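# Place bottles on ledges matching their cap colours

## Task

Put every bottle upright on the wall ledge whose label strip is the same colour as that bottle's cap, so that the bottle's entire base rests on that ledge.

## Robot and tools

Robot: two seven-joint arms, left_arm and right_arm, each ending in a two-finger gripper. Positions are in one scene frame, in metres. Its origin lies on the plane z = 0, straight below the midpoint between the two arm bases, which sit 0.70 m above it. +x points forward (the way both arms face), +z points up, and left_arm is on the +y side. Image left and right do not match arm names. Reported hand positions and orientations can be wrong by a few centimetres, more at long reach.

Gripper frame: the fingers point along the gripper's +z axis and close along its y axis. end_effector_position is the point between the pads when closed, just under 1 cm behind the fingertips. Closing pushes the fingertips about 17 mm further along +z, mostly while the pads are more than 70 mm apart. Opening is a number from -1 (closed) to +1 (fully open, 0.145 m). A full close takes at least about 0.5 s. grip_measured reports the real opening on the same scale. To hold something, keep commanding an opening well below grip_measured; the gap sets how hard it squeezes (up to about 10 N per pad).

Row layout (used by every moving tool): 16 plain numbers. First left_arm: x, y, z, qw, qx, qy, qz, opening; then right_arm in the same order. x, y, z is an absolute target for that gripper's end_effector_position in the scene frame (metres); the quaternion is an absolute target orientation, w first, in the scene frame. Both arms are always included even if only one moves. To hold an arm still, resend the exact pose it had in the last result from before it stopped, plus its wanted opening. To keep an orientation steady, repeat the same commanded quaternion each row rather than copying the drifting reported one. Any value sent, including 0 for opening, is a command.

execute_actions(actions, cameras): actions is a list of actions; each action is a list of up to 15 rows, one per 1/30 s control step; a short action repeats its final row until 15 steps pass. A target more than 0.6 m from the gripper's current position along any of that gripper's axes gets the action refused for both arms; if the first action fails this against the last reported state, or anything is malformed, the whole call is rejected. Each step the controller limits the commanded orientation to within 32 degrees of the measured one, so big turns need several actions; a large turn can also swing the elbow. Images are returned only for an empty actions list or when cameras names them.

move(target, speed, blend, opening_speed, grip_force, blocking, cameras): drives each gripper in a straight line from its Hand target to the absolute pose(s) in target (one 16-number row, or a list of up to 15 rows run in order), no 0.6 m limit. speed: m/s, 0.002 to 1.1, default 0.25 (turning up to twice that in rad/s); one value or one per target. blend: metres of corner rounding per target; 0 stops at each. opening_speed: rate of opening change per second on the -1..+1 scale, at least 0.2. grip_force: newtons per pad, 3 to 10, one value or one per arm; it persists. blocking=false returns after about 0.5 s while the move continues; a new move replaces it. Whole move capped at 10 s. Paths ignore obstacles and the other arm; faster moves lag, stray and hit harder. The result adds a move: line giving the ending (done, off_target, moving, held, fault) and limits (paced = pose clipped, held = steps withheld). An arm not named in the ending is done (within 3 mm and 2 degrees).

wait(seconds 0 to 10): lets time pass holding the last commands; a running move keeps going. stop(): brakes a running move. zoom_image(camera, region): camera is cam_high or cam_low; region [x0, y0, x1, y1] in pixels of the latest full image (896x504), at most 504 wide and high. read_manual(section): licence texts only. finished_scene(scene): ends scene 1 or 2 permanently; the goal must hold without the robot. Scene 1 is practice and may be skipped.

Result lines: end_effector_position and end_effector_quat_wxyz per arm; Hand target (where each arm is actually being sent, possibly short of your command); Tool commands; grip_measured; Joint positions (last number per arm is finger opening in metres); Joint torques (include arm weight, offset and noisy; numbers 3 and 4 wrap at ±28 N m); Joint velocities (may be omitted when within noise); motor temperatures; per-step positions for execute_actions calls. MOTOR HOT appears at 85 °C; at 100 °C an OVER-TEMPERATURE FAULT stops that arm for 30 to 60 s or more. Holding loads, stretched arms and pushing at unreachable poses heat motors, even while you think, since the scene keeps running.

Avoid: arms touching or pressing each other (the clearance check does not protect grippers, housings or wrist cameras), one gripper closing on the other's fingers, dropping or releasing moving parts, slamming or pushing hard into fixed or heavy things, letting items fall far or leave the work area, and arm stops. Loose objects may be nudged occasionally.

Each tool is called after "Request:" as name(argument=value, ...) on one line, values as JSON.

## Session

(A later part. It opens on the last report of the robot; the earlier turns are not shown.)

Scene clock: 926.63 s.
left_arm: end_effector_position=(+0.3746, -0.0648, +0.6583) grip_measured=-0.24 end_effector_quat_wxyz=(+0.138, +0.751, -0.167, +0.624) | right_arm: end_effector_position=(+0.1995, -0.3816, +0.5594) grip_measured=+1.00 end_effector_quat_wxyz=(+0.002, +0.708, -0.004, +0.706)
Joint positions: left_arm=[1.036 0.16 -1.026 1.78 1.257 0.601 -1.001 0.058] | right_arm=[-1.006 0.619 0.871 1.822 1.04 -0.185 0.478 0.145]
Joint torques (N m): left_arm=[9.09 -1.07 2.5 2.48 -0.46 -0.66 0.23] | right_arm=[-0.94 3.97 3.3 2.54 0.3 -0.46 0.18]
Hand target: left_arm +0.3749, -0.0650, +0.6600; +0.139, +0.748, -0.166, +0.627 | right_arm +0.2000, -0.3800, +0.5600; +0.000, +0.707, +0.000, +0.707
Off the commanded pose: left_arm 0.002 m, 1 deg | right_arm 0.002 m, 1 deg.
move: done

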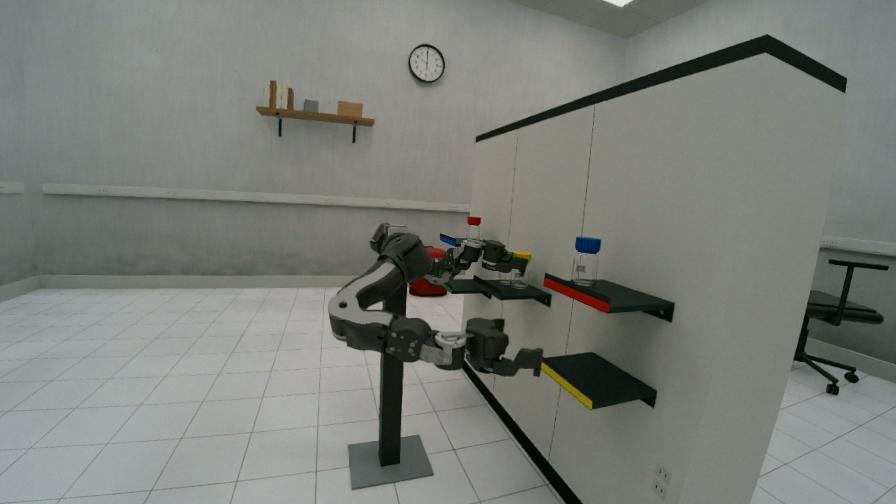

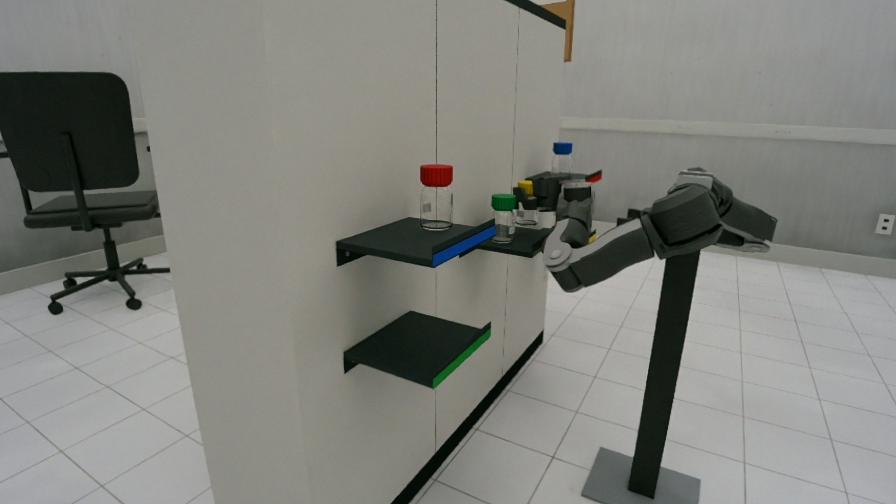

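Request:
move(target=[[0.375, -0.065, 0.644, 0.1393, 0.7480, -0.1660, 0.6275, -0.5, 0.20, -0.38, 0.56, 0, 0.7071, 0, 0.7071, 1.0]], speed=0.04, cameras=["all"])

Request:
zoom_image(camera="cam_low", region=[480, 170, 580, 250])

Request:
zoom_image(camera="cam_high", region=[470, 230, 570, 310])

Scene clock: 938.43 s.
left_arm: end_effector_position=(+0.3746, -0.0649, +0.6438) grip_measured=-0.24 end_effector_quat_wxyz=(+0.138, +0.750, -0.166, +0.625) | right_arm: end_effector_position=(+0.1995, -0.3816, +0.5594) grip_measured=+1.00 end_effector_quat_wxyz=(+0.002, +0.708, -0.004, +0.706)
Joint positions: left_arm=[1.005 0.178 -1.062 1.775 1.214 0.551 -0.973 0.058] | right_arm=[-1.006 0.619 0.871 1.822 1.04 -0.185 0.478 0.145]
Joint torques (N m): left_arm=[8.45 -0.86 2.25 2.41 -0.46 -0.65 0.23] | right_arm=[-0.96 3.94 3.22 2.54 0.34 -0.48 0.18]
Hand target: left_arm +0.3751, -0.0649, +0.6440; +0.139, +0.748, -0.166, +0.627 | right_arm +0.2000, -0.3800, +0.5600; +0.000, +0.707, +0.000, +0.707
Off the commanded pose: left_arm 0.000 m, 0 deg | right_arm 0.002 m, 1 deg.
move: done

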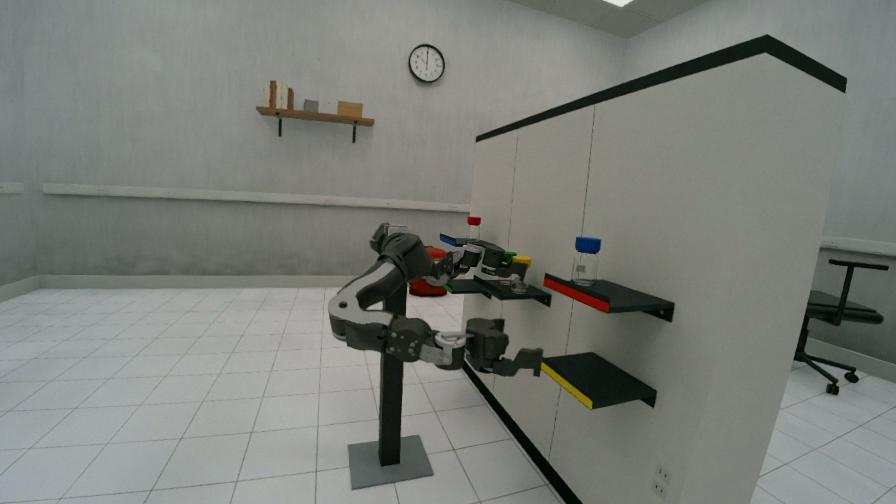

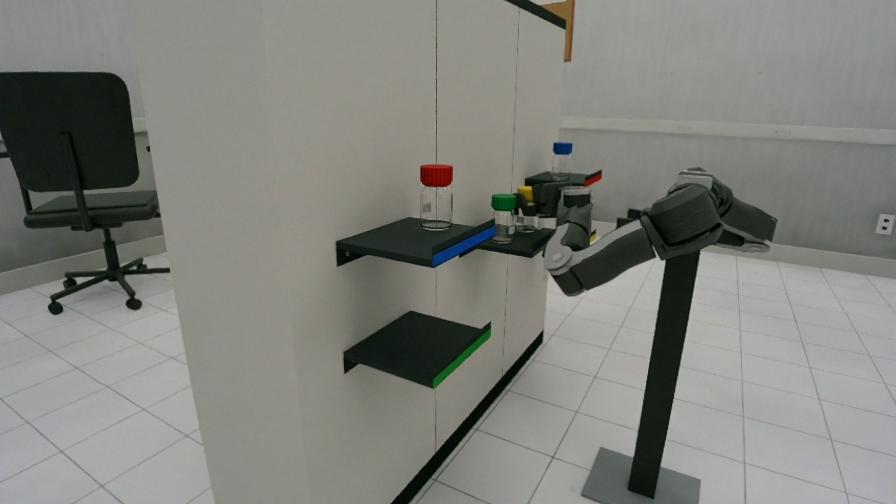

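Scaled by 5.040 from the camera's 896x504 image, which has a finer 1280x720 frame.

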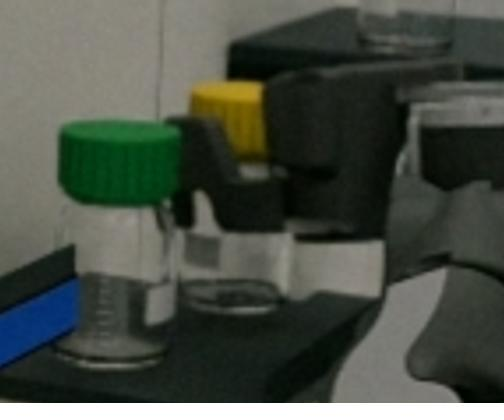

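Scaled by 5.040 from the camera's 896x504 image, which has a finer 1280x720 frame.

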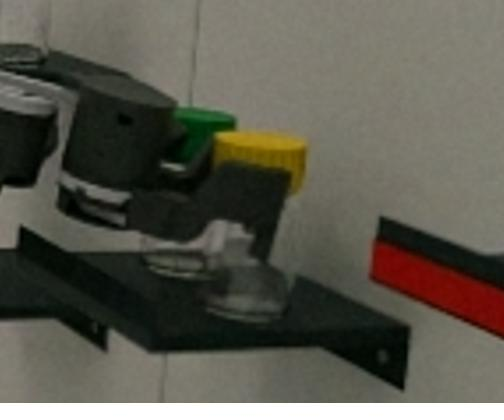

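Request:
move(target=[[0.375, -0.065, 0.640, 0.1393, 0.7480, -0.1660, 0.6275, -0.5, 0.20, -0.38, 0.56, 0, 0.7071, 0, 0.7071, 1.0]], speed=0.03)

Scene clock: 946.53 s.
left_arm: end_effector_position=(+0.3745, -0.0651, +0.6411) grip_measured=-0.24 end_effector_quat_wxyz=(+0.139, +0.749, -0.166, +0.627) | right_arm: end_effector_position=(+0.1995, -0.3816, +0.5594) grip_measured=+1.00 end_effector_quat_wxyz=(+0.002, +0.708, -0.004, +0.706)
Joint positions: left_arm=[1.001 0.183 -1.073 1.774 1.205 0.537 -0.967 0.058] | right_arm=[-1.006 0.619 0.871 1.822 1.04 -0.185 0.478 0.145]
Joint torques (N m): left_arm=[8 -0.73 2.07 2.25 -0.45 -0.6 0.24] | right_arm=[-0.86 3.94 3.3 2.55 0.32 -0.49 0.19]
Hand target: left_arm +0.3749, -0.0651, +0.6400; +0.139, +0.748, -0.166, +0.627 | right_arm +0.2000, -0.3800, +0.5600; +0.000, +0.707, +0.000, +0.707
Off the commanded pose: left_arm 0.001 m, 0 deg | right_arm 0.002 m, 1 deg.
move: done

Request:
move(target=[[0.375, -0.065, 0.636, 0.1393, 0.7480, -0.1660, 0.6275, -0.5, 0.20, -0.38, 0.56, 0, 0.7071, 0, 0.7071, 1.0]], speed=0.03, cameras=["all"])

Request:
zoom_image(camera="cam_low", region=[480, 170, 580, 250])

Request:
zoom_image(camera="cam_high", region=[470, 230, 570, 310])

Scene clock: 961.17 s.
left_arm: end_effector_position=(+0.3749, -0.0648, +0.6407) grip_measured=-0.24 end_effector_quat_wxyz=(+0.140, +0.745, -0.163, +0.632) | right_arm: end_effector_position=(+0.1995, -0.3816, +0.5594) grip_measured=+1.00 end_effector_quat_wxyz=(+0.002, +0.708, -0.004, +0.706)
Joint positions: left_arm=[0.999 0.188 -1.082 1.774 1.192 0.514 -0.962 0.058] | right_arm=[-1.006 0.619 0.871 1.822 1.04 -0.185 0.478 0.145]
Joint torques (N m): left_arm=[7.29 -0.54 1.63 1.78 -0.25 -0.42 0.25] | right_arm=[-0.94 4.13 3.22 2.55 0.33 -0.47 0.18]
Hand target: left_arm +0.3750, -0.0650, +0.6360; +0.139, +0.748, -0.166, +0.627 | right_arm +0.2000, -0.3800, +0.5600; +0.000, +0.707, +0.000, +0.707
Off the commanded pose: left_arm 0.005 m, 1 deg | right_arm 0.002 m, 1 deg.
move: off_target (left_arm)

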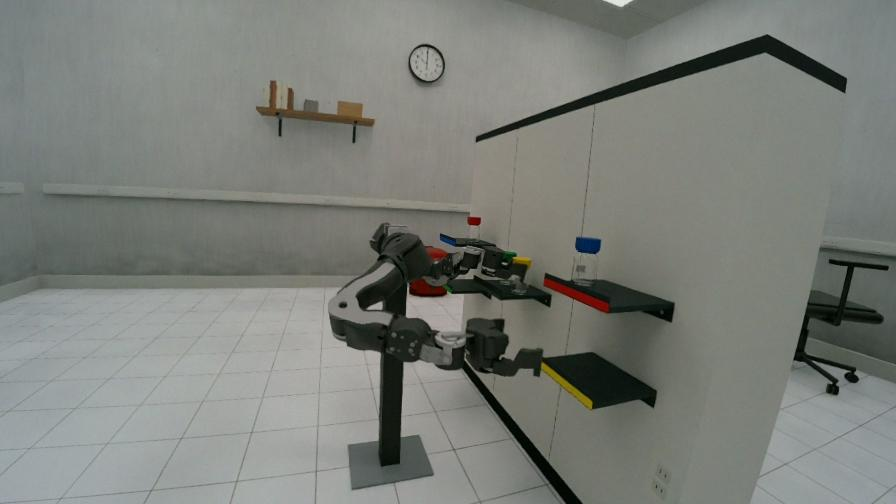

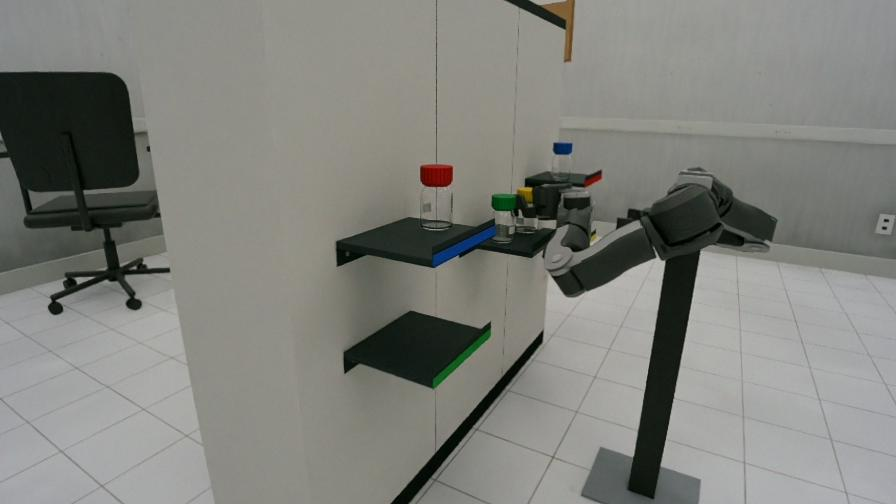

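Scaled by 5.040 from the camera's 896x504 image, which has a finer 1280x720 frame.

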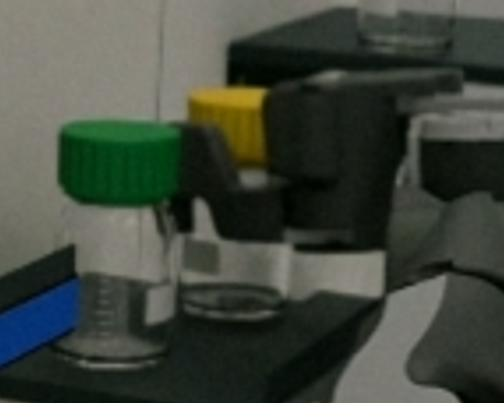

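Scaled by 5.040 from the camera's 896x504 image, which has a finer 1280x720 frame.

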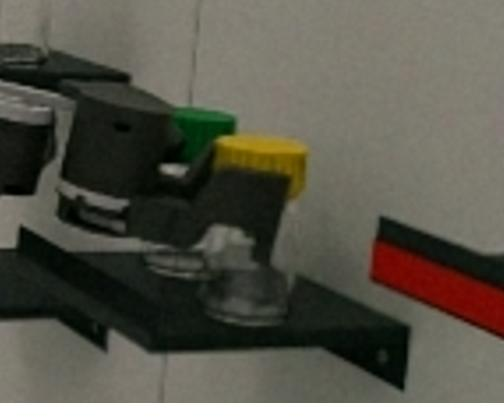

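Request:
move(target=[[0.375, -0.065, 0.640, 0.1393, 0.7480, -0.1660, 0.6275, -0.2, 0.20, -0.38, 0.56, 0, 0.7071, 0, 0.7071, 1.0],[0.375, -0.065, 0.640, 0.1393, 0.7480, -0.1660, 0.6275, 0.1, 0.20, -0.38, 0.56, 0, 0.7071, 0, 0.7071, 1.0]], speed=0.03, opening_speed=0.3, cameras=["all"])

Request:
zoom_image(camera="cam_low", region=[480, 170, 580, 250])

Request:
zoom_image(camera="cam_high", region=[470, 230, 570, 310])

Scene clock: 981.90 s.
left_arm: end_effector_position=(+0.3745, -0.0652, +0.6399) grip_measured=+0.10 end_effector_quat_wxyz=(+0.140, +0.747, -0.166, +0.628) | right_arm: end_effector_position=(+0.1995, -0.3816, +0.5594) grip_measured=+1.00 end_effector_quat_wxyz=(+0.002, +0.708, -0.004, +0.706)
Joint positions: left_arm=[1.001 0.188 -1.081 1.774 1.202 0.523 -0.963 0.083] | right_arm=[-1.006 0.619 0.871 1.822 1.04 -0.185 0.478 0.145]
Joint torques (N m): left_arm=[8.93 -1.31 2.76 2.28 -0.2 -0.34 0.06] | right_arm=[-0.73 4.02 3.37 2.48 0.32 -0.46 0.18]
Hand target: left_arm +0.3750, -0.0651, +0.6399; +0.139, +0.748, -0.166, +0.627 | right_arm +0.2000, -0.3800, +0.5600; +0.000, +0.707, +0.000, +0.707
Off the commanded pose: left_arm 0.001 m, 0 deg | right_arm 0.002 m, 1 deg.
move: done

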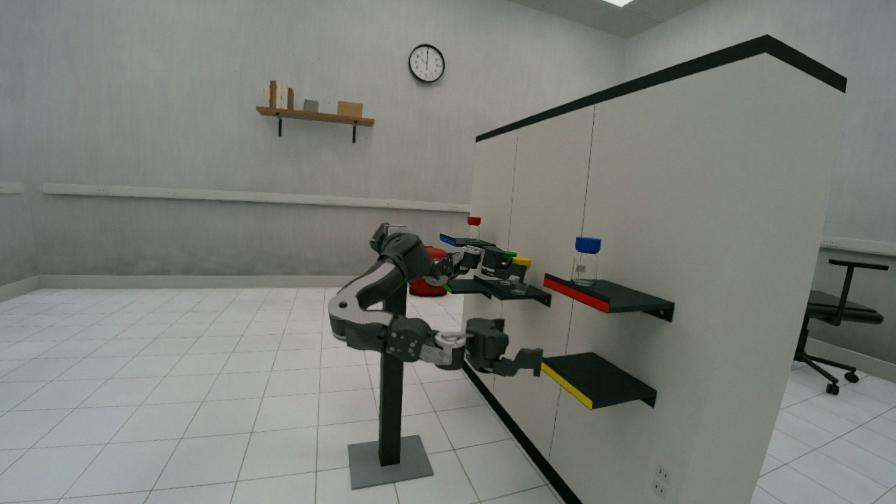

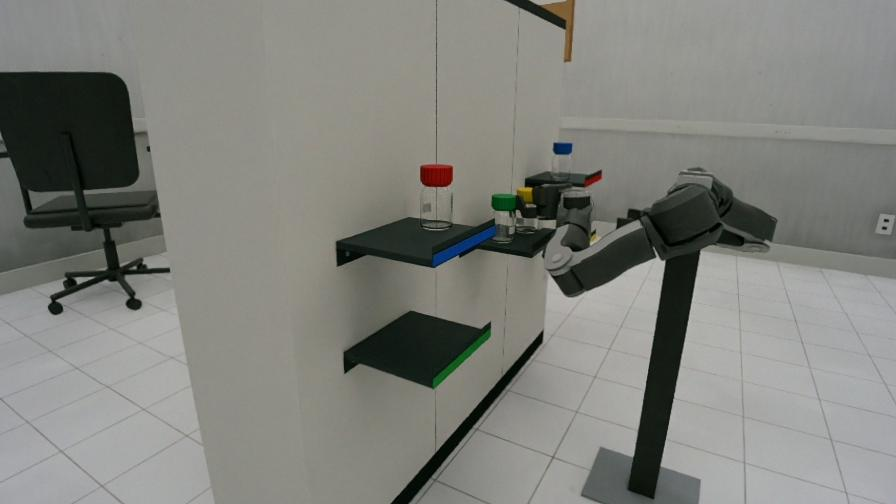

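Scaled by 5.040 from the camera's 896x504 image, which has a finer 1280x720 frame.

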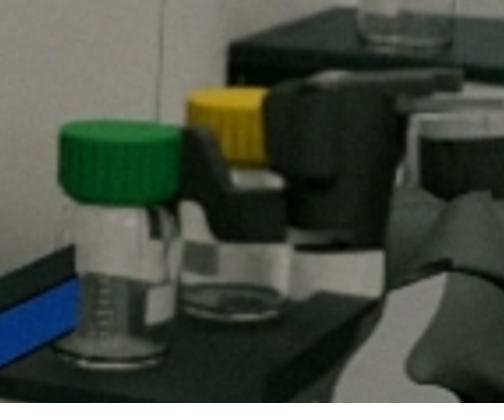

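Scaled by 5.040 from the camera's 896x504 image, which has a finer 1280x720 frame.

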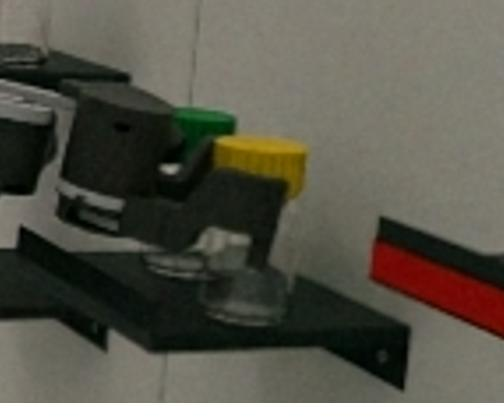

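Request:
move(target=[[0.30, -0.036, 0.645, 0.1393, 0.7480, -0.1660, 0.6275, 0.1, 0.20, -0.38, 0.56, 0, 0.7071, 0, 0.7071, 1.0],[0.25, -0.05, 0.66, 0.2198, 0.7198, -0.2620, 0.6040, 0.1, 0.20, -0.38, 0.56, 0, 0.7071, 0, 0.7071, 1.0],[0.22, -0.03, 0.58, 0.2460, 0.7077, -0.2931, 0.5939, 0.1, 0.20, -0.38, 0.56, 0, 0.7071, 0, 0.7071, 1.0],[0.23, 0.10, 0.53, 0.2716, 0.6942, -0.3237, 0.5826, 0.3, 0.20, -0.38, 0.56, 0, 0.7071, 0, 0.7071, 1.0]], speed=[0.08, 0.12, 0.12, 0.12], blend=[0.01, 0.02, 0.03, 0], cameras=["all"])

Request:
zoom_image(camera="cam_low", region=[450, 150, 610, 270])

Request:
zoom_image(camera="cam_high", region=[470, 220, 590, 310])

Scene clock: 1028.60 s.
left_arm: end_effector_position=(+0.2315, +0.1013, +0.5308) grip_measured=+0.30 end_effector_quat_wxyz=(+0.267, +0.694, -0.324, +0.585) | right_arm: end_effector_position=(+0.1995, -0.3816, +0.5594) grip_measured=+1.00 end_effector_quat_wxyz=(+0.002, +0.708, -0.004, +0.706)
Joint positions: left_arm=[0.553 1.432 -1.364 2.189 0.933 -0.368 -0.058 0.098] | right_arm=[-1.006 0.619 0.871 1.822 1.04 -0.185 0.478 0.145]
Joint torques (N m): left_arm=[2.81 3.18 1.36 3.08 0.16 -0.71 0.24] | right_arm=[-0.94 3.89 3.28 2.52 0.32 -0.45 0.19]
Motor temperatures (°C): left_arm=[27 22 25 23 22 25 21] | right_arm=[20 24 24 20 20 21 21]
Hand target: left_arm +0.2300, +0.1000, +0.5300; +0.272, +0.694, -0.324, +0.583 | right_arm +0.2000, -0.3800, +0.5600; +0.000, +0.707, +0.000, +0.707
Off the commanded pose: left_arm 0.002 m, 1 deg | right_arm 0.002 m, 1 deg.
move: done

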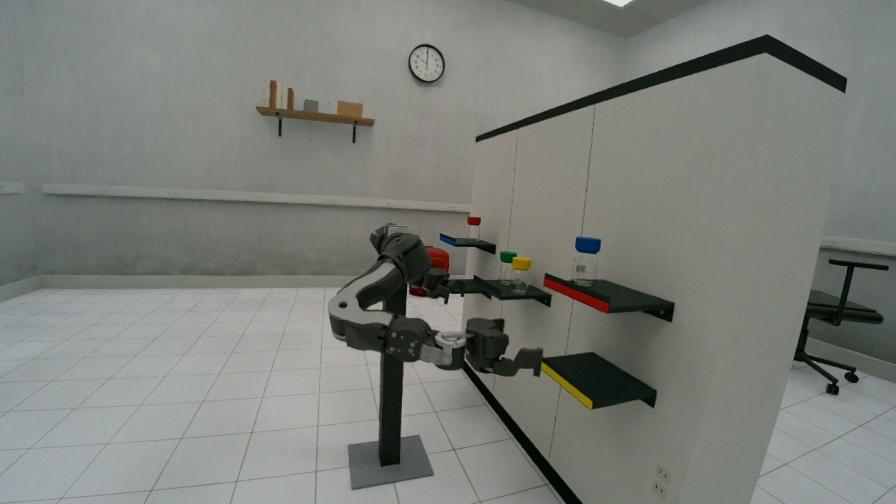

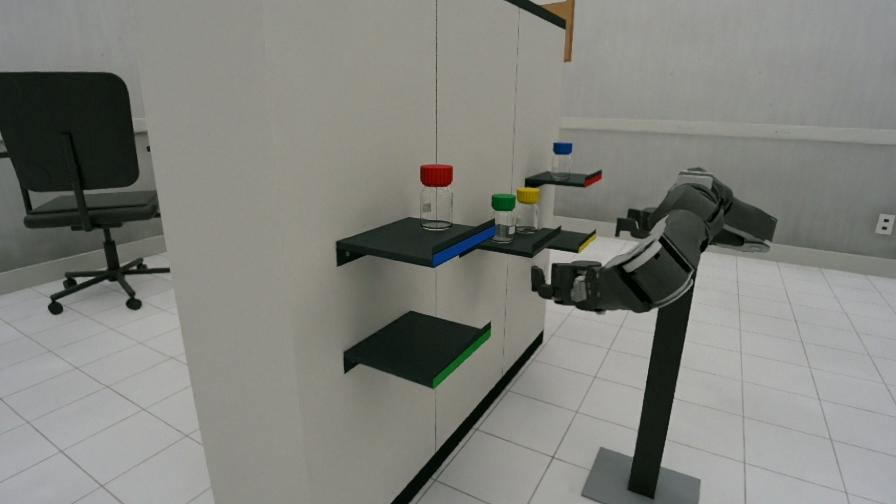

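Scaled by 3.150 from the camera's 896x504 image, which has a finer 1280x720 frame.

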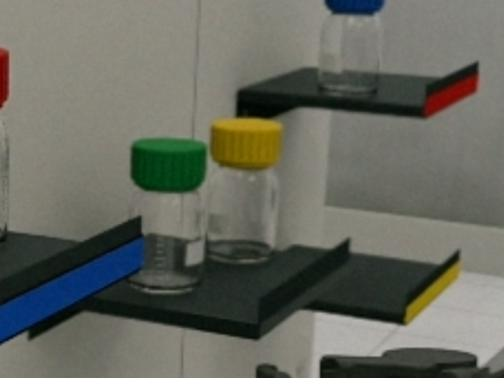

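Scaled by 4.200 from the camera's 896x504 image, which has a finer 1280x720 frame.

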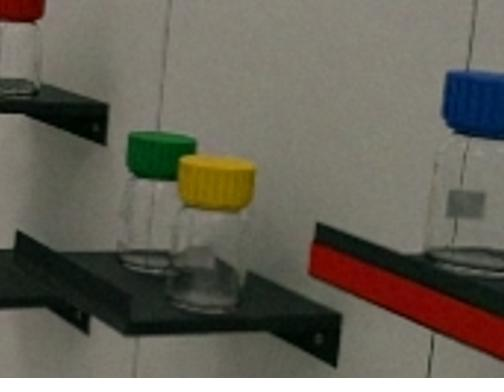

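Request:
move(target=[[0.23, 0.10, 0.53, 0.2716, 0.6942, -0.3237, 0.5826, 0.3, 0.20, -0.25, 0.64, -0.2198, 0.7198, 0.2620, 0.6040, 0.6],[0.23, 0.10, 0.53, 0.2716, 0.6942, -0.3237, 0.5826, 0.3, 0.28, -0.139, 0.65, -0.2198, 0.7198, 0.2620, 0.6040, 0.6]], speed=0.12, blend=[0.03, 0], cameras=["all"])

Request:
zoom_image(camera="cam_low", region=[450, 150, 610, 270])

Request:
zoom_image(camera="cam_high", region=[430, 210, 590, 310])

Scene clock: 1072.50 s.
left_arm: end_effector_position=(+0.2315, +0.1013, +0.5308) grip_measured=+0.30 end_effector_quat_wxyz=(+0.267, +0.694, -0.324, +0.585) | right_arm: end_effector_position=(+0.2797, -0.1389, +0.6505) grip_measured=+0.60 end_effector_quat_wxyz=(-0.220, +0.719, +0.264, +0.604)
Joint positions: left_arm=[0.553 1.432 -1.364 2.189 0.933 -0.368 -0.058 0.098] | right_arm=[-1.25 1.5 1.154 2.284 1.478 0.116 0.052 0.119]
Joint torques (N m): left_arm=[2.84 3.2 1.36 3.07 0.16 -0.71 0.24] | right_arm=[2.07 1.96 2.8 0.68 0.21 -0.58 -0.16]
Hand target: left_arm +0.2300, +0.1000, +0.5300; +0.272, +0.694, -0.324, +0.583 | right_arm +0.2800, -0.1390, +0.6500; -0.220, +0.720, +0.262, +0.604
Off the commanded pose: left_arm 0.002 m, 1 deg | right_arm 0.001 m, 0 deg.
move: done

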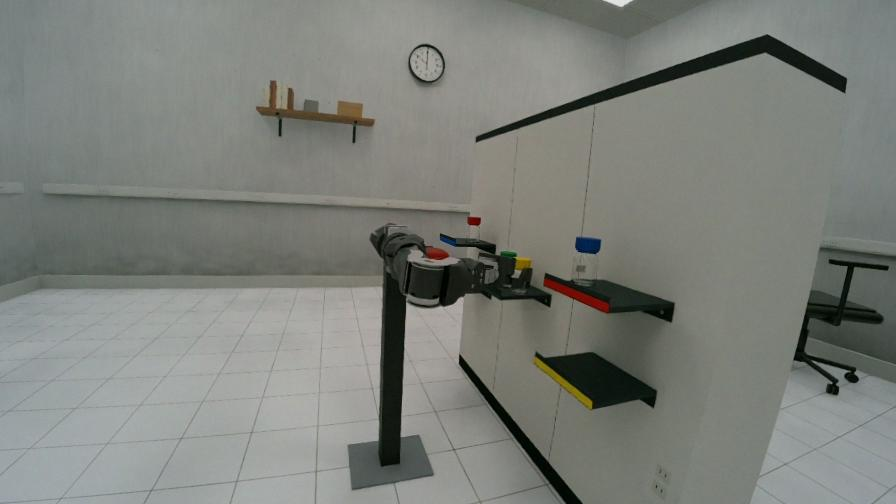

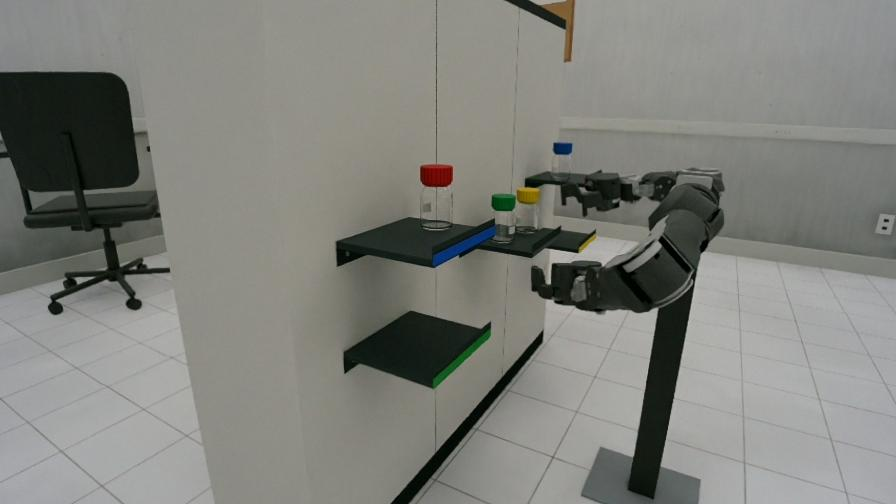

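Scaled by 3.150 from the camera's 896x504 image, which has a finer 1280x720 frame.

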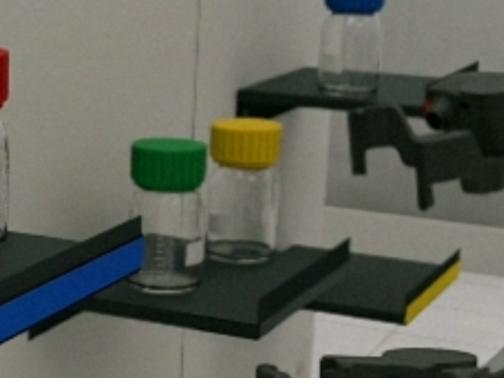

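Scaled by 3.150 from the camera's 896x504 image, which has a finer 1280x720 frame.

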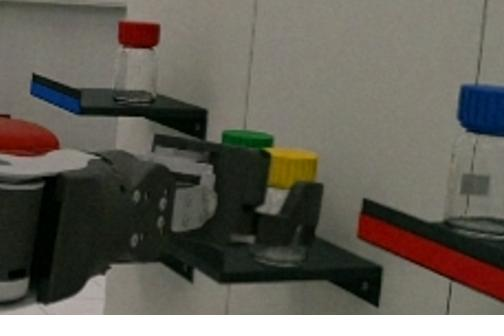

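Request:
move(target=[[0.23, 0.10, 0.53, 0.2716, 0.6942, -0.3237, 0.5826, 0.3, 0.345, -0.085, 0.644, -0.2198, 0.7198, 0.2620, 0.6040, 0.6]], speed=0.08, cameras=["all"])

Request:
zoom_image(camera="cam_low", region=[480, 170, 600, 260])

Request:
zoom_image(camera="cam_high", region=[470, 230, 570, 310])

Scene clock: 1083.13 s.
left_arm: end_effector_position=(+0.2315, +0.1013, +0.5308) grip_measured=+0.30 end_effector_quat_wxyz=(+0.267, +0.694, -0.324, +0.585) | right_arm: end_effector_position=(+0.3447, -0.0873, +0.6454) grip_measured=+0.60 end_effector_quat_wxyz=(-0.211, +0.708, +0.278, +0.614)
Joint positions: left_arm=[0.553 1.432 -1.364 2.189 0.933 -0.368 -0.058 0.098] | right_arm=[-1.31 1.997 1.129 2.048 1.558 -0.068 -0.173 0.119]
Joint torques (N m): left_arm=[2.84 3.2 1.36 3.07 0.16 -0.71 0.24] | right_arm=[4.42 1.12 3.54 0.54 0.09 -0.52 0.15]
Hand target: left_arm +0.2300, +0.1000, +0.5300; +0.272, +0.694, -0.324, +0.583 | right_arm +0.3437, -0.0863, +0.6443; -0.215, +0.708, +0.279, +0.612
Off the commanded pose: left_arm 0.002 m, 1 deg | right_arm 0.003 m, 3 deg.
joint sent to its limit (right arm) — joint 1 (shoulder pitch), lower limit; joint 2 (shoulder roll), upper limit; joint 5 (forearm roll), upper limit. The joint targets are off in orientation, not in position.
move: off_target (right_arm)

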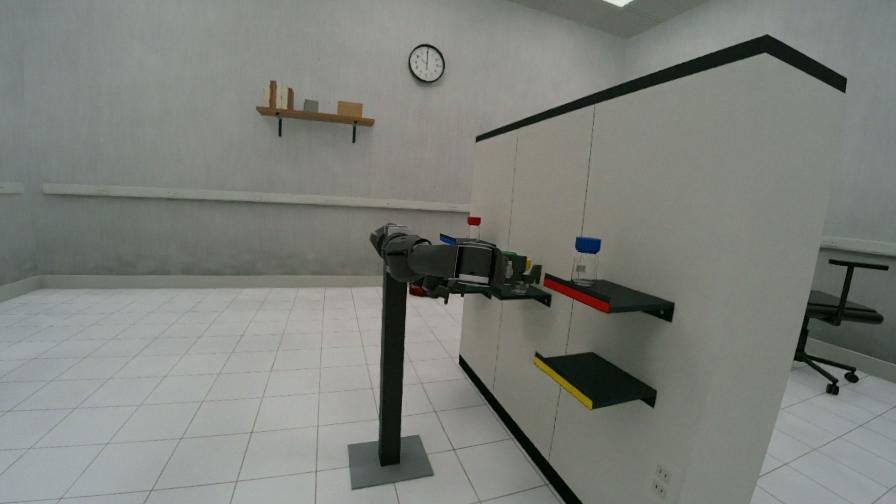

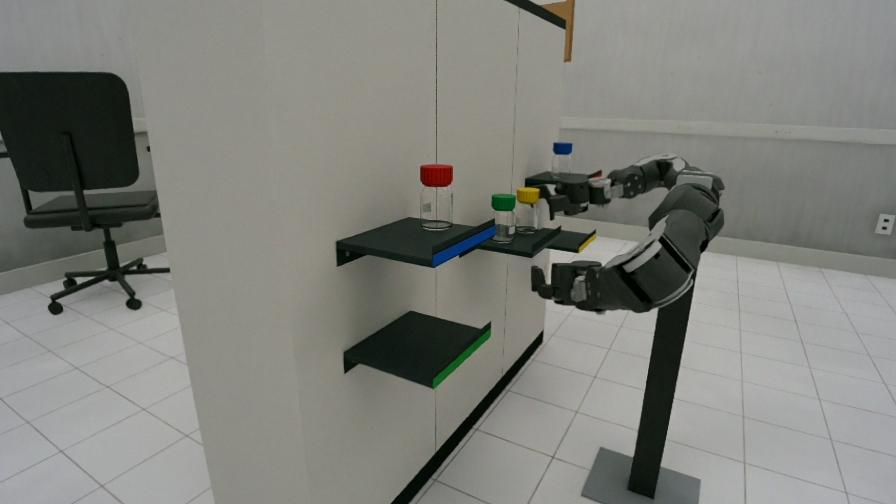

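Scaled by 4.200 from the camera's 896x504 image, which has a finer 1280x720 frame.

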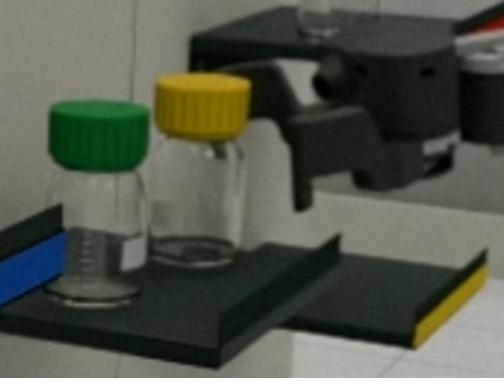

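Scaled by 5.040 from the camera's 896x504 image, which has a finer 1280x720 frame.

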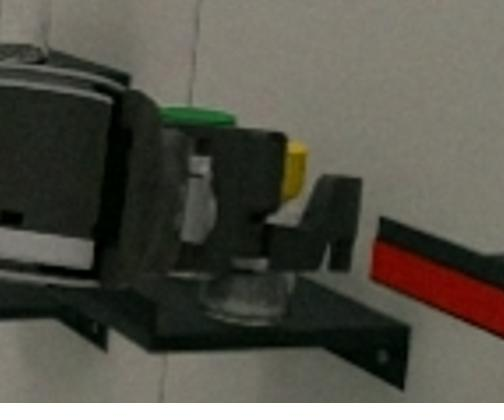

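Request:
move(target=[[0.23, 0.10, 0.53, 0.2716, 0.6942, -0.3237, 0.5826, 0.3, 0.27, -0.147, 0.65, -0.2198, 0.7198, 0.2620, 0.6040, 0.6],[0.23, 0.10, 0.53, 0.2716, 0.6942, -0.3237, 0.5826, 0.3, 0.21, -0.23, 0.56, -0.2198, 0.7198, 0.2620, 0.6040, 0.6],[0.23, 0.10, 0.53, 0.2716, 0.6942, -0.3237, 0.5826, 0.3, 0.23, -0.21, 0.42, -0.2460, 0.7077, 0.2931, 0.5939, 0.6]], speed=0.12, blend=[0.02, 0.03, 0])

Request:
move(target=[[0.23, 0.10, 0.53, 0.2716, 0.6942, -0.3237, 0.5826, 0.3, 0.23, -0.20, 0.55, -0.2460, 0.7077, 0.2931, 0.5939, 0.6],[0.23, 0.10, 0.53, 0.2716, 0.6942, -0.3237, 0.5826, 0.3, 0.25, -0.18, 0.65, -0.2460, 0.7077, 0.2931, 0.5939, 0.6]], speed=0.12, blend=[0.02, 0], cameras=["all"])

Scene clock: 1120.53 s.
left_arm: end_effector_position=(+0.2315, +0.1013, +0.5308) grip_measured=+0.30 end_effector_quat_wxyz=(+0.267, +0.694, -0.324, +0.585) | right_arm: end_effector_position=(+0.2306, -0.2107, +0.4197) grip_measured=+0.60 end_effector_quat_wxyz=(-0.245, +0.710, +0.290, +0.594)
Joint positions: left_arm=[0.553 1.432 -1.364 2.189 0.933 -0.368 -0.058 0.098] | right_arm=[-0.431 0.965 -0.229 1.476 0.812 -0.533 0.639 0.119]
Joint torques (N m): left_arm=[2.84 3.2 1.36 3.08 0.16 -0.71 0.24] | right_arm=[1.46 5.84 2.44 2.25 0.36 -0.45 0.18]
Hand target: left_arm +0.2300, +0.1000, +0.5300; +0.272, +0.694, -0.324, +0.583 | right_arm +0.2299, -0.2099, +0.4200; -0.246, +0.708, +0.293, +0.594
Off the commanded pose: left_arm 0.002 m, 1 deg | right_arm 0.001 m, 0 deg.
move: done

Scene clock: 1122.90 s.
left_arm: end_effector_position=(+0.2315, +0.1013, +0.5308) grip_measured=+0.30 end_effector_quat_wxyz=(+0.267, +0.694, -0.324, +0.585) | right_arm: end_effector_position=(+0.2495, -0.1792, +0.6502) grip_measured=+0.60 end_effector_quat_wxyz=(-0.247, +0.706, +0.296, +0.594)
Joint positions: left_arm=[0.553 1.432 -1.364 2.189 0.933 -0.368 -0.058 0.098] | right_arm=[-1.108 1.216 1.109 2.207 1.348 0.225 0.491 0.119]
Joint torques (N m): left_arm=[2.84 3.18 1.36 3.08 0.16 -0.71 0.24] | right_arm=[1.36 2.36 3.59 0.83 0.46 -0.26 -0.16]
Hand target: left_arm +0.2300, +0.1000, +0.5300; +0.272, +0.694, -0.324, +0.583 | right_arm +0.2500, -0.1801, +0.6500; -0.246, +0.708, +0.293, +0.594
Off the commanded pose: left_arm 0.002 m, 1 deg | right_arm 0.001 m, 0 deg.
move: done

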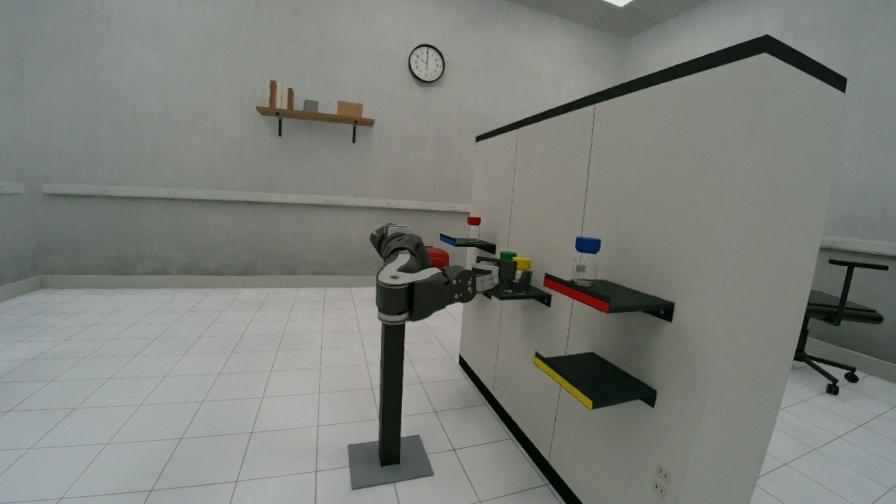

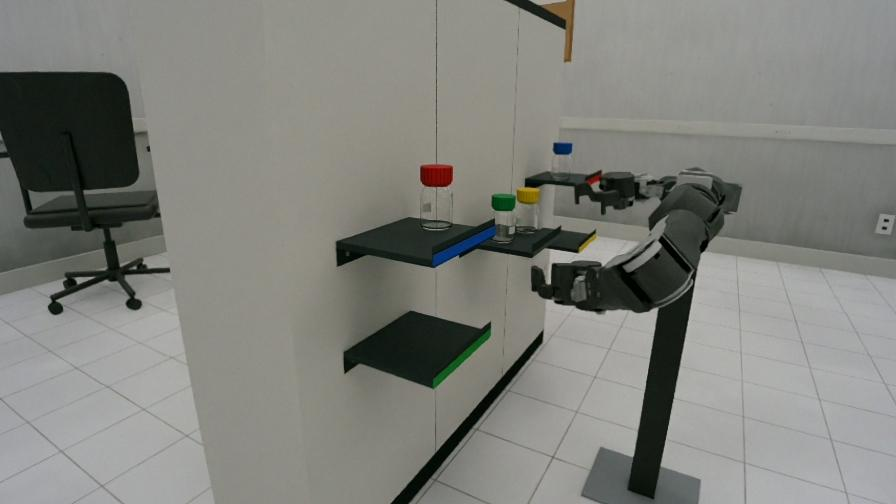

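Request:
move(target=[[0.23, 0.10, 0.53, 0.2716, 0.6942, -0.3237, 0.5826, 0.3, 0.23, -0.21, 0.50, -0.2460, 0.7077, 0.2931, 0.5939, 0.6],[0.23, 0.10, 0.53, 0.2716, 0.6942, -0.3237, 0.5826, 0.3, 0.25, -0.21, 0.40, -0.2460, 0.7077, 0.2931, 0.5939, 0.6],[0.23, 0.10, 0.53, 0.2716, 0.6942, -0.3237, 0.5826, 0.3, 0.32, -0.205, 0.40, -0.2460, 0.7077, 0.2931, 0.5939, 0.6]], speed=0.12, blend=[0.02, 0.02, 0])

Request:
move(target=[[0.23, 0.10, 0.53, 0.2716, 0.6942, -0.3237, 0.5826, 0.3, 0.32, -0.205, 0.55, -0.2460, 0.7077, 0.2931, 0.5939, 0.6]], speed=0.12, cameras=["all"])

Scene clock: 1143.80 s.
left_arm: end_effector_position=(+0.2315, +0.1013, +0.5308) grip_measured=+0.30 end_effector_quat_wxyz=(+0.267, +0.694, -0.324, +0.585) | right_arm: end_effector_position=(+0.3216, -0.2058, +0.4020) grip_measured=+0.60 end_effector_quat_wxyz=(-0.243, +0.706, +0.291, +0.598)
Joint positions: left_arm=[0.553 1.432 -1.364 2.189 0.933 -0.368 -0.058 0.098] | right_arm=[0.151 0.783 -0.508 1.058 0.791 -0.439 0.765 0.119]
Joint torques (N m): left_arm=[2.84 3.2 1.36 3.08 0.16 -0.71 0.24] | right_arm=[3.55 5.63 1.83 2.07 0.43 -0.13 0.17]
Hand target: left_arm +0.2300, +0.1000, +0.5300; +0.272, +0.694, -0.324, +0.583 | right_arm +0.3200, -0.2051, +0.4000; -0.246, +0.708, +0.293, +0.594
Off the commanded pose: left_arm 0.002 m, 1 deg | right_arm 0.003 m, 1 deg.
move: done

Scene clock: 1145.40 s.
left_arm: end_effector_position=(+0.2315, +0.1013, +0.5308) grip_measured=+0.30 end_effector_quat_wxyz=(+0.267, +0.694, -0.324, +0.585) | right_arm: end_effector_position=(+0.3196, -0.2044, +0.5509) grip_measured=+0.60 end_effector_quat_wxyz=(-0.247, +0.705, +0.296, +0.595)
Joint positions: left_arm=[0.553 1.432 -1.364 2.189 0.933 -0.368 -0.058 0.098] | right_arm=[-0.022 1.211 -0.224 1.69 1.077 -0.047 0.586 0.119]
Joint torques (N m): left_arm=[2.84 3.2 1.36 3.08 0.16 -0.71 0.24] | right_arm=[3.1 6.16 3.82 1.81 0.51 -0.21 -0.17]
Hand target: left_arm +0.2300, +0.1000, +0.5300; +0.272, +0.694, -0.324, +0.583 | right_arm +0.3200, -0.2050, +0.5499; -0.246, +0.708, +0.293, +0.594
Off the commanded pose: left_arm 0.002 m, 1 deg | right_arm 0.001 m, 0 deg.
move: done

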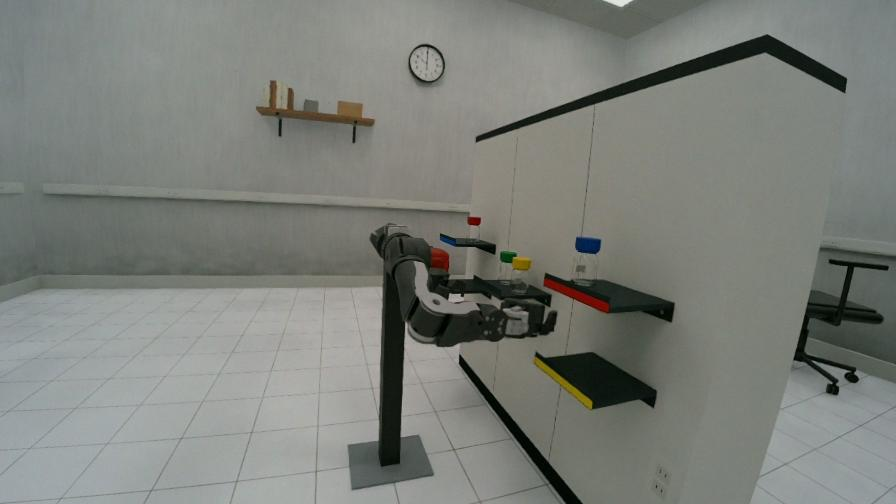

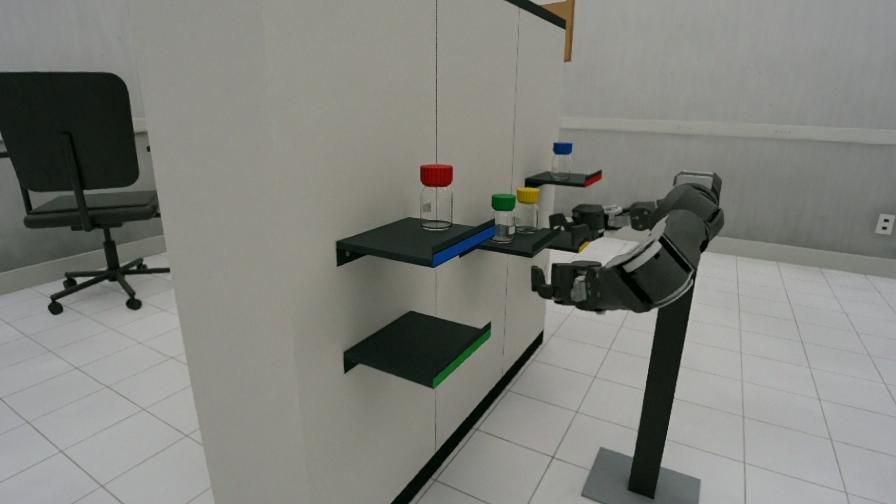

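Request:
move(target=[[0.23, 0.10, 0.53, 0.2716, 0.6942, -0.3237, 0.5826, 0.3, 0.32, -0.20, 0.66, -0.2460, 0.7077, 0.2931, 0.5939, 0.6],[0.23, 0.10, 0.53, 0.2716, 0.6942, -0.3237, 0.5826, 0.3, 0.315, -0.125, 0.655, -0.2198, 0.7198, 0.2620, 0.6040, 0.6]], speed=0.12, blend=[0.02, 0], cameras=["all"])

Scene clock: 1155.37 s.
left_arm: end_effector_position=(+0.2315, +0.1013, +0.5308) grip_measured=+0.30 end_effector_quat_wxyz=(+0.267, +0.694, -0.324, +0.585) | right_arm: end_effector_position=(+0.3146, -0.1246, +0.6558) grip_measured=+0.60 end_effector_quat_wxyz=(-0.223, +0.718, +0.262, +0.605)
Joint positions: left_arm=[0.553 1.432 -1.364 2.189 0.933 -0.368 -0.058 0.098] | right_arm=[0.404 1.214 -0.314 2.155 1.351 0.441 0.022 0.119]
Joint torques (N m): left_arm=[2.81 3.2 1.37 3.08 0.16 -0.71 0.24] | right_arm=[3.86 4.02 3.06 1.22 0.08 -0.31 -0.14]
Hand target: left_arm +0.2300, +0.1000, +0.5300; +0.272, +0.694, -0.324, +0.583 | right_arm +0.3150, -0.1250, +0.6550; -0.220, +0.720, +0.262, +0.604
Off the commanded pose: left_arm 0.002 m, 1 deg | right_arm 0.001 m, 0 deg.
move: done

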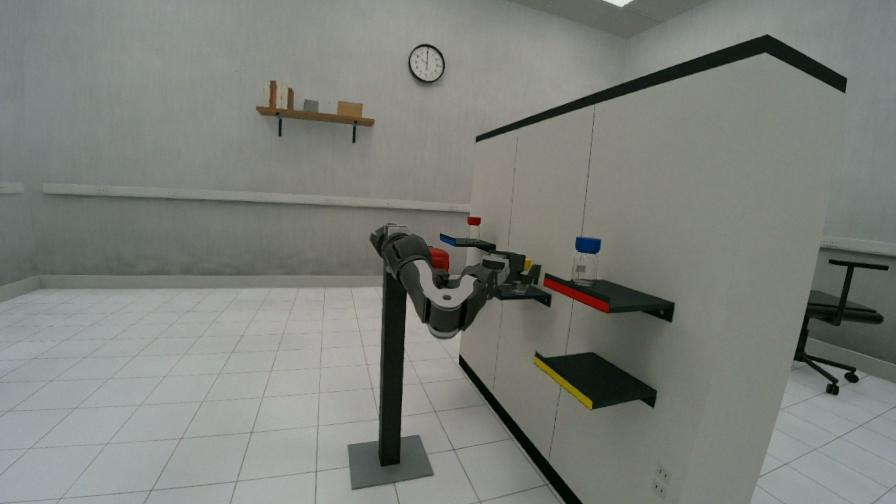

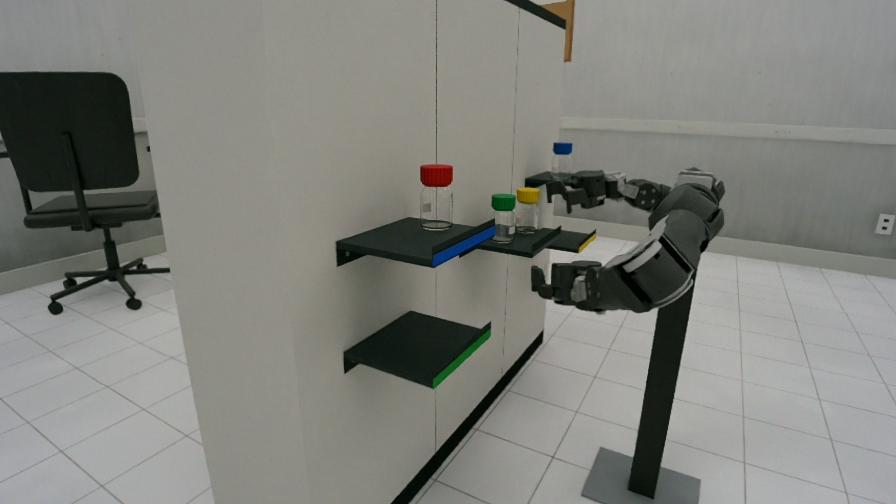

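Request:
move(target=[[0.23, 0.10, 0.53, 0.2716, 0.6942, -0.3237, 0.5826, 0.3, 0.348, -0.084, 0.644, -0.2198, 0.7198, 0.2620, 0.6040, 0.6]], speed=0.08, cameras=["all"])

Request:
zoom_image(camera="cam_low", region=[480, 170, 600, 260])

Request:
zoom_image(camera="cam_high", region=[470, 230, 570, 310])

Scene clock: 1165.67 s.
left_arm: end_effector_position=(+0.2315, +0.1013, +0.5308) grip_measured=+0.30 end_effector_quat_wxyz=(+0.267, +0.694, -0.324, +0.585) | right_arm: end_effector_position=(+0.3472, -0.0830, +0.6452) grip_measured=+0.60 end_effector_quat_wxyz=(-0.224, +0.718, +0.263, +0.605)
Joint positions: left_arm=[0.553 1.432 -1.364 2.189 0.933 -0.368 -0.058 0.098] | right_arm=[0.655 0.907 -0.557 2.038 1.197 0.565 -0.079 0.119]
Joint torques (N m): left_arm=[2.84 3.2 1.36 3.08 0.16 -0.71 0.24] | right_arm=[4.87 2.7 3.06 1.62 0.01 -0.33 -0.15]
Hand target: left_arm +0.2300, +0.1000, +0.5300; +0.272, +0.694, -0.324, +0.583 | right_arm +0.3480, -0.0839, +0.6441; -0.220, +0.720, +0.262, +0.604
Off the commanded pose: left_arm 0.002 m, 1 deg | right_arm 0.002 m, 1 deg.
move: done

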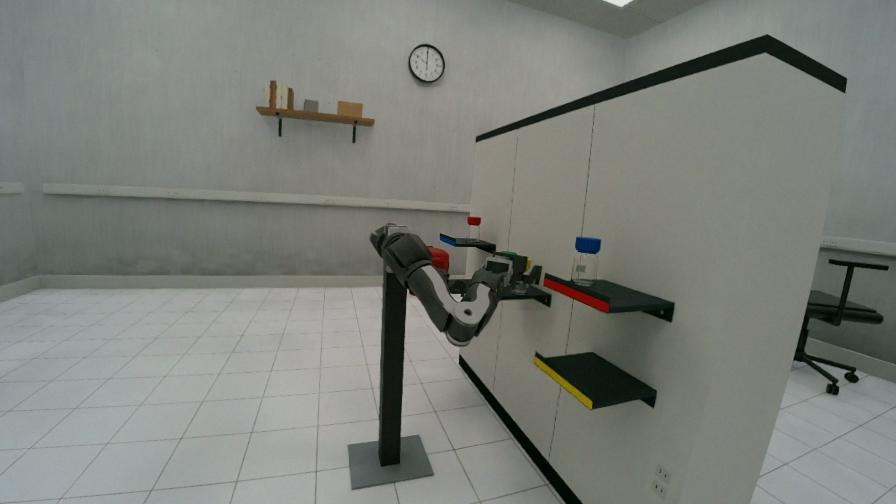

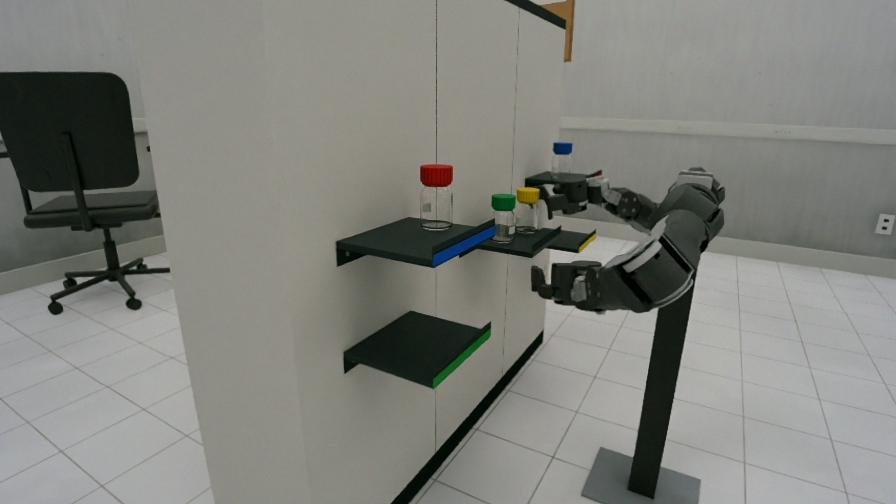

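Scaled by 4.200 from the camera's 896x504 image, which has a finer 1280x720 frame.

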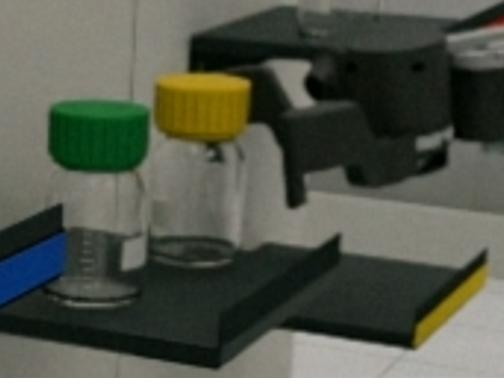

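Scaled by 5.040 from the camera's 896x504 image, which has a finer 1280x720 frame.

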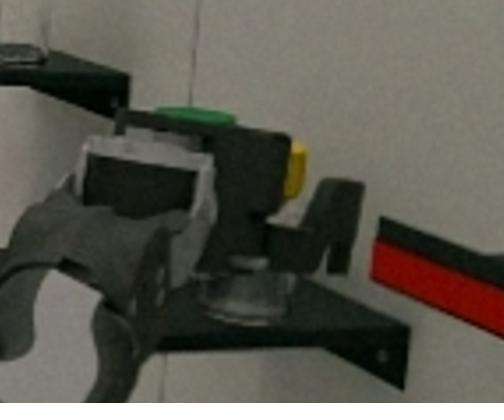

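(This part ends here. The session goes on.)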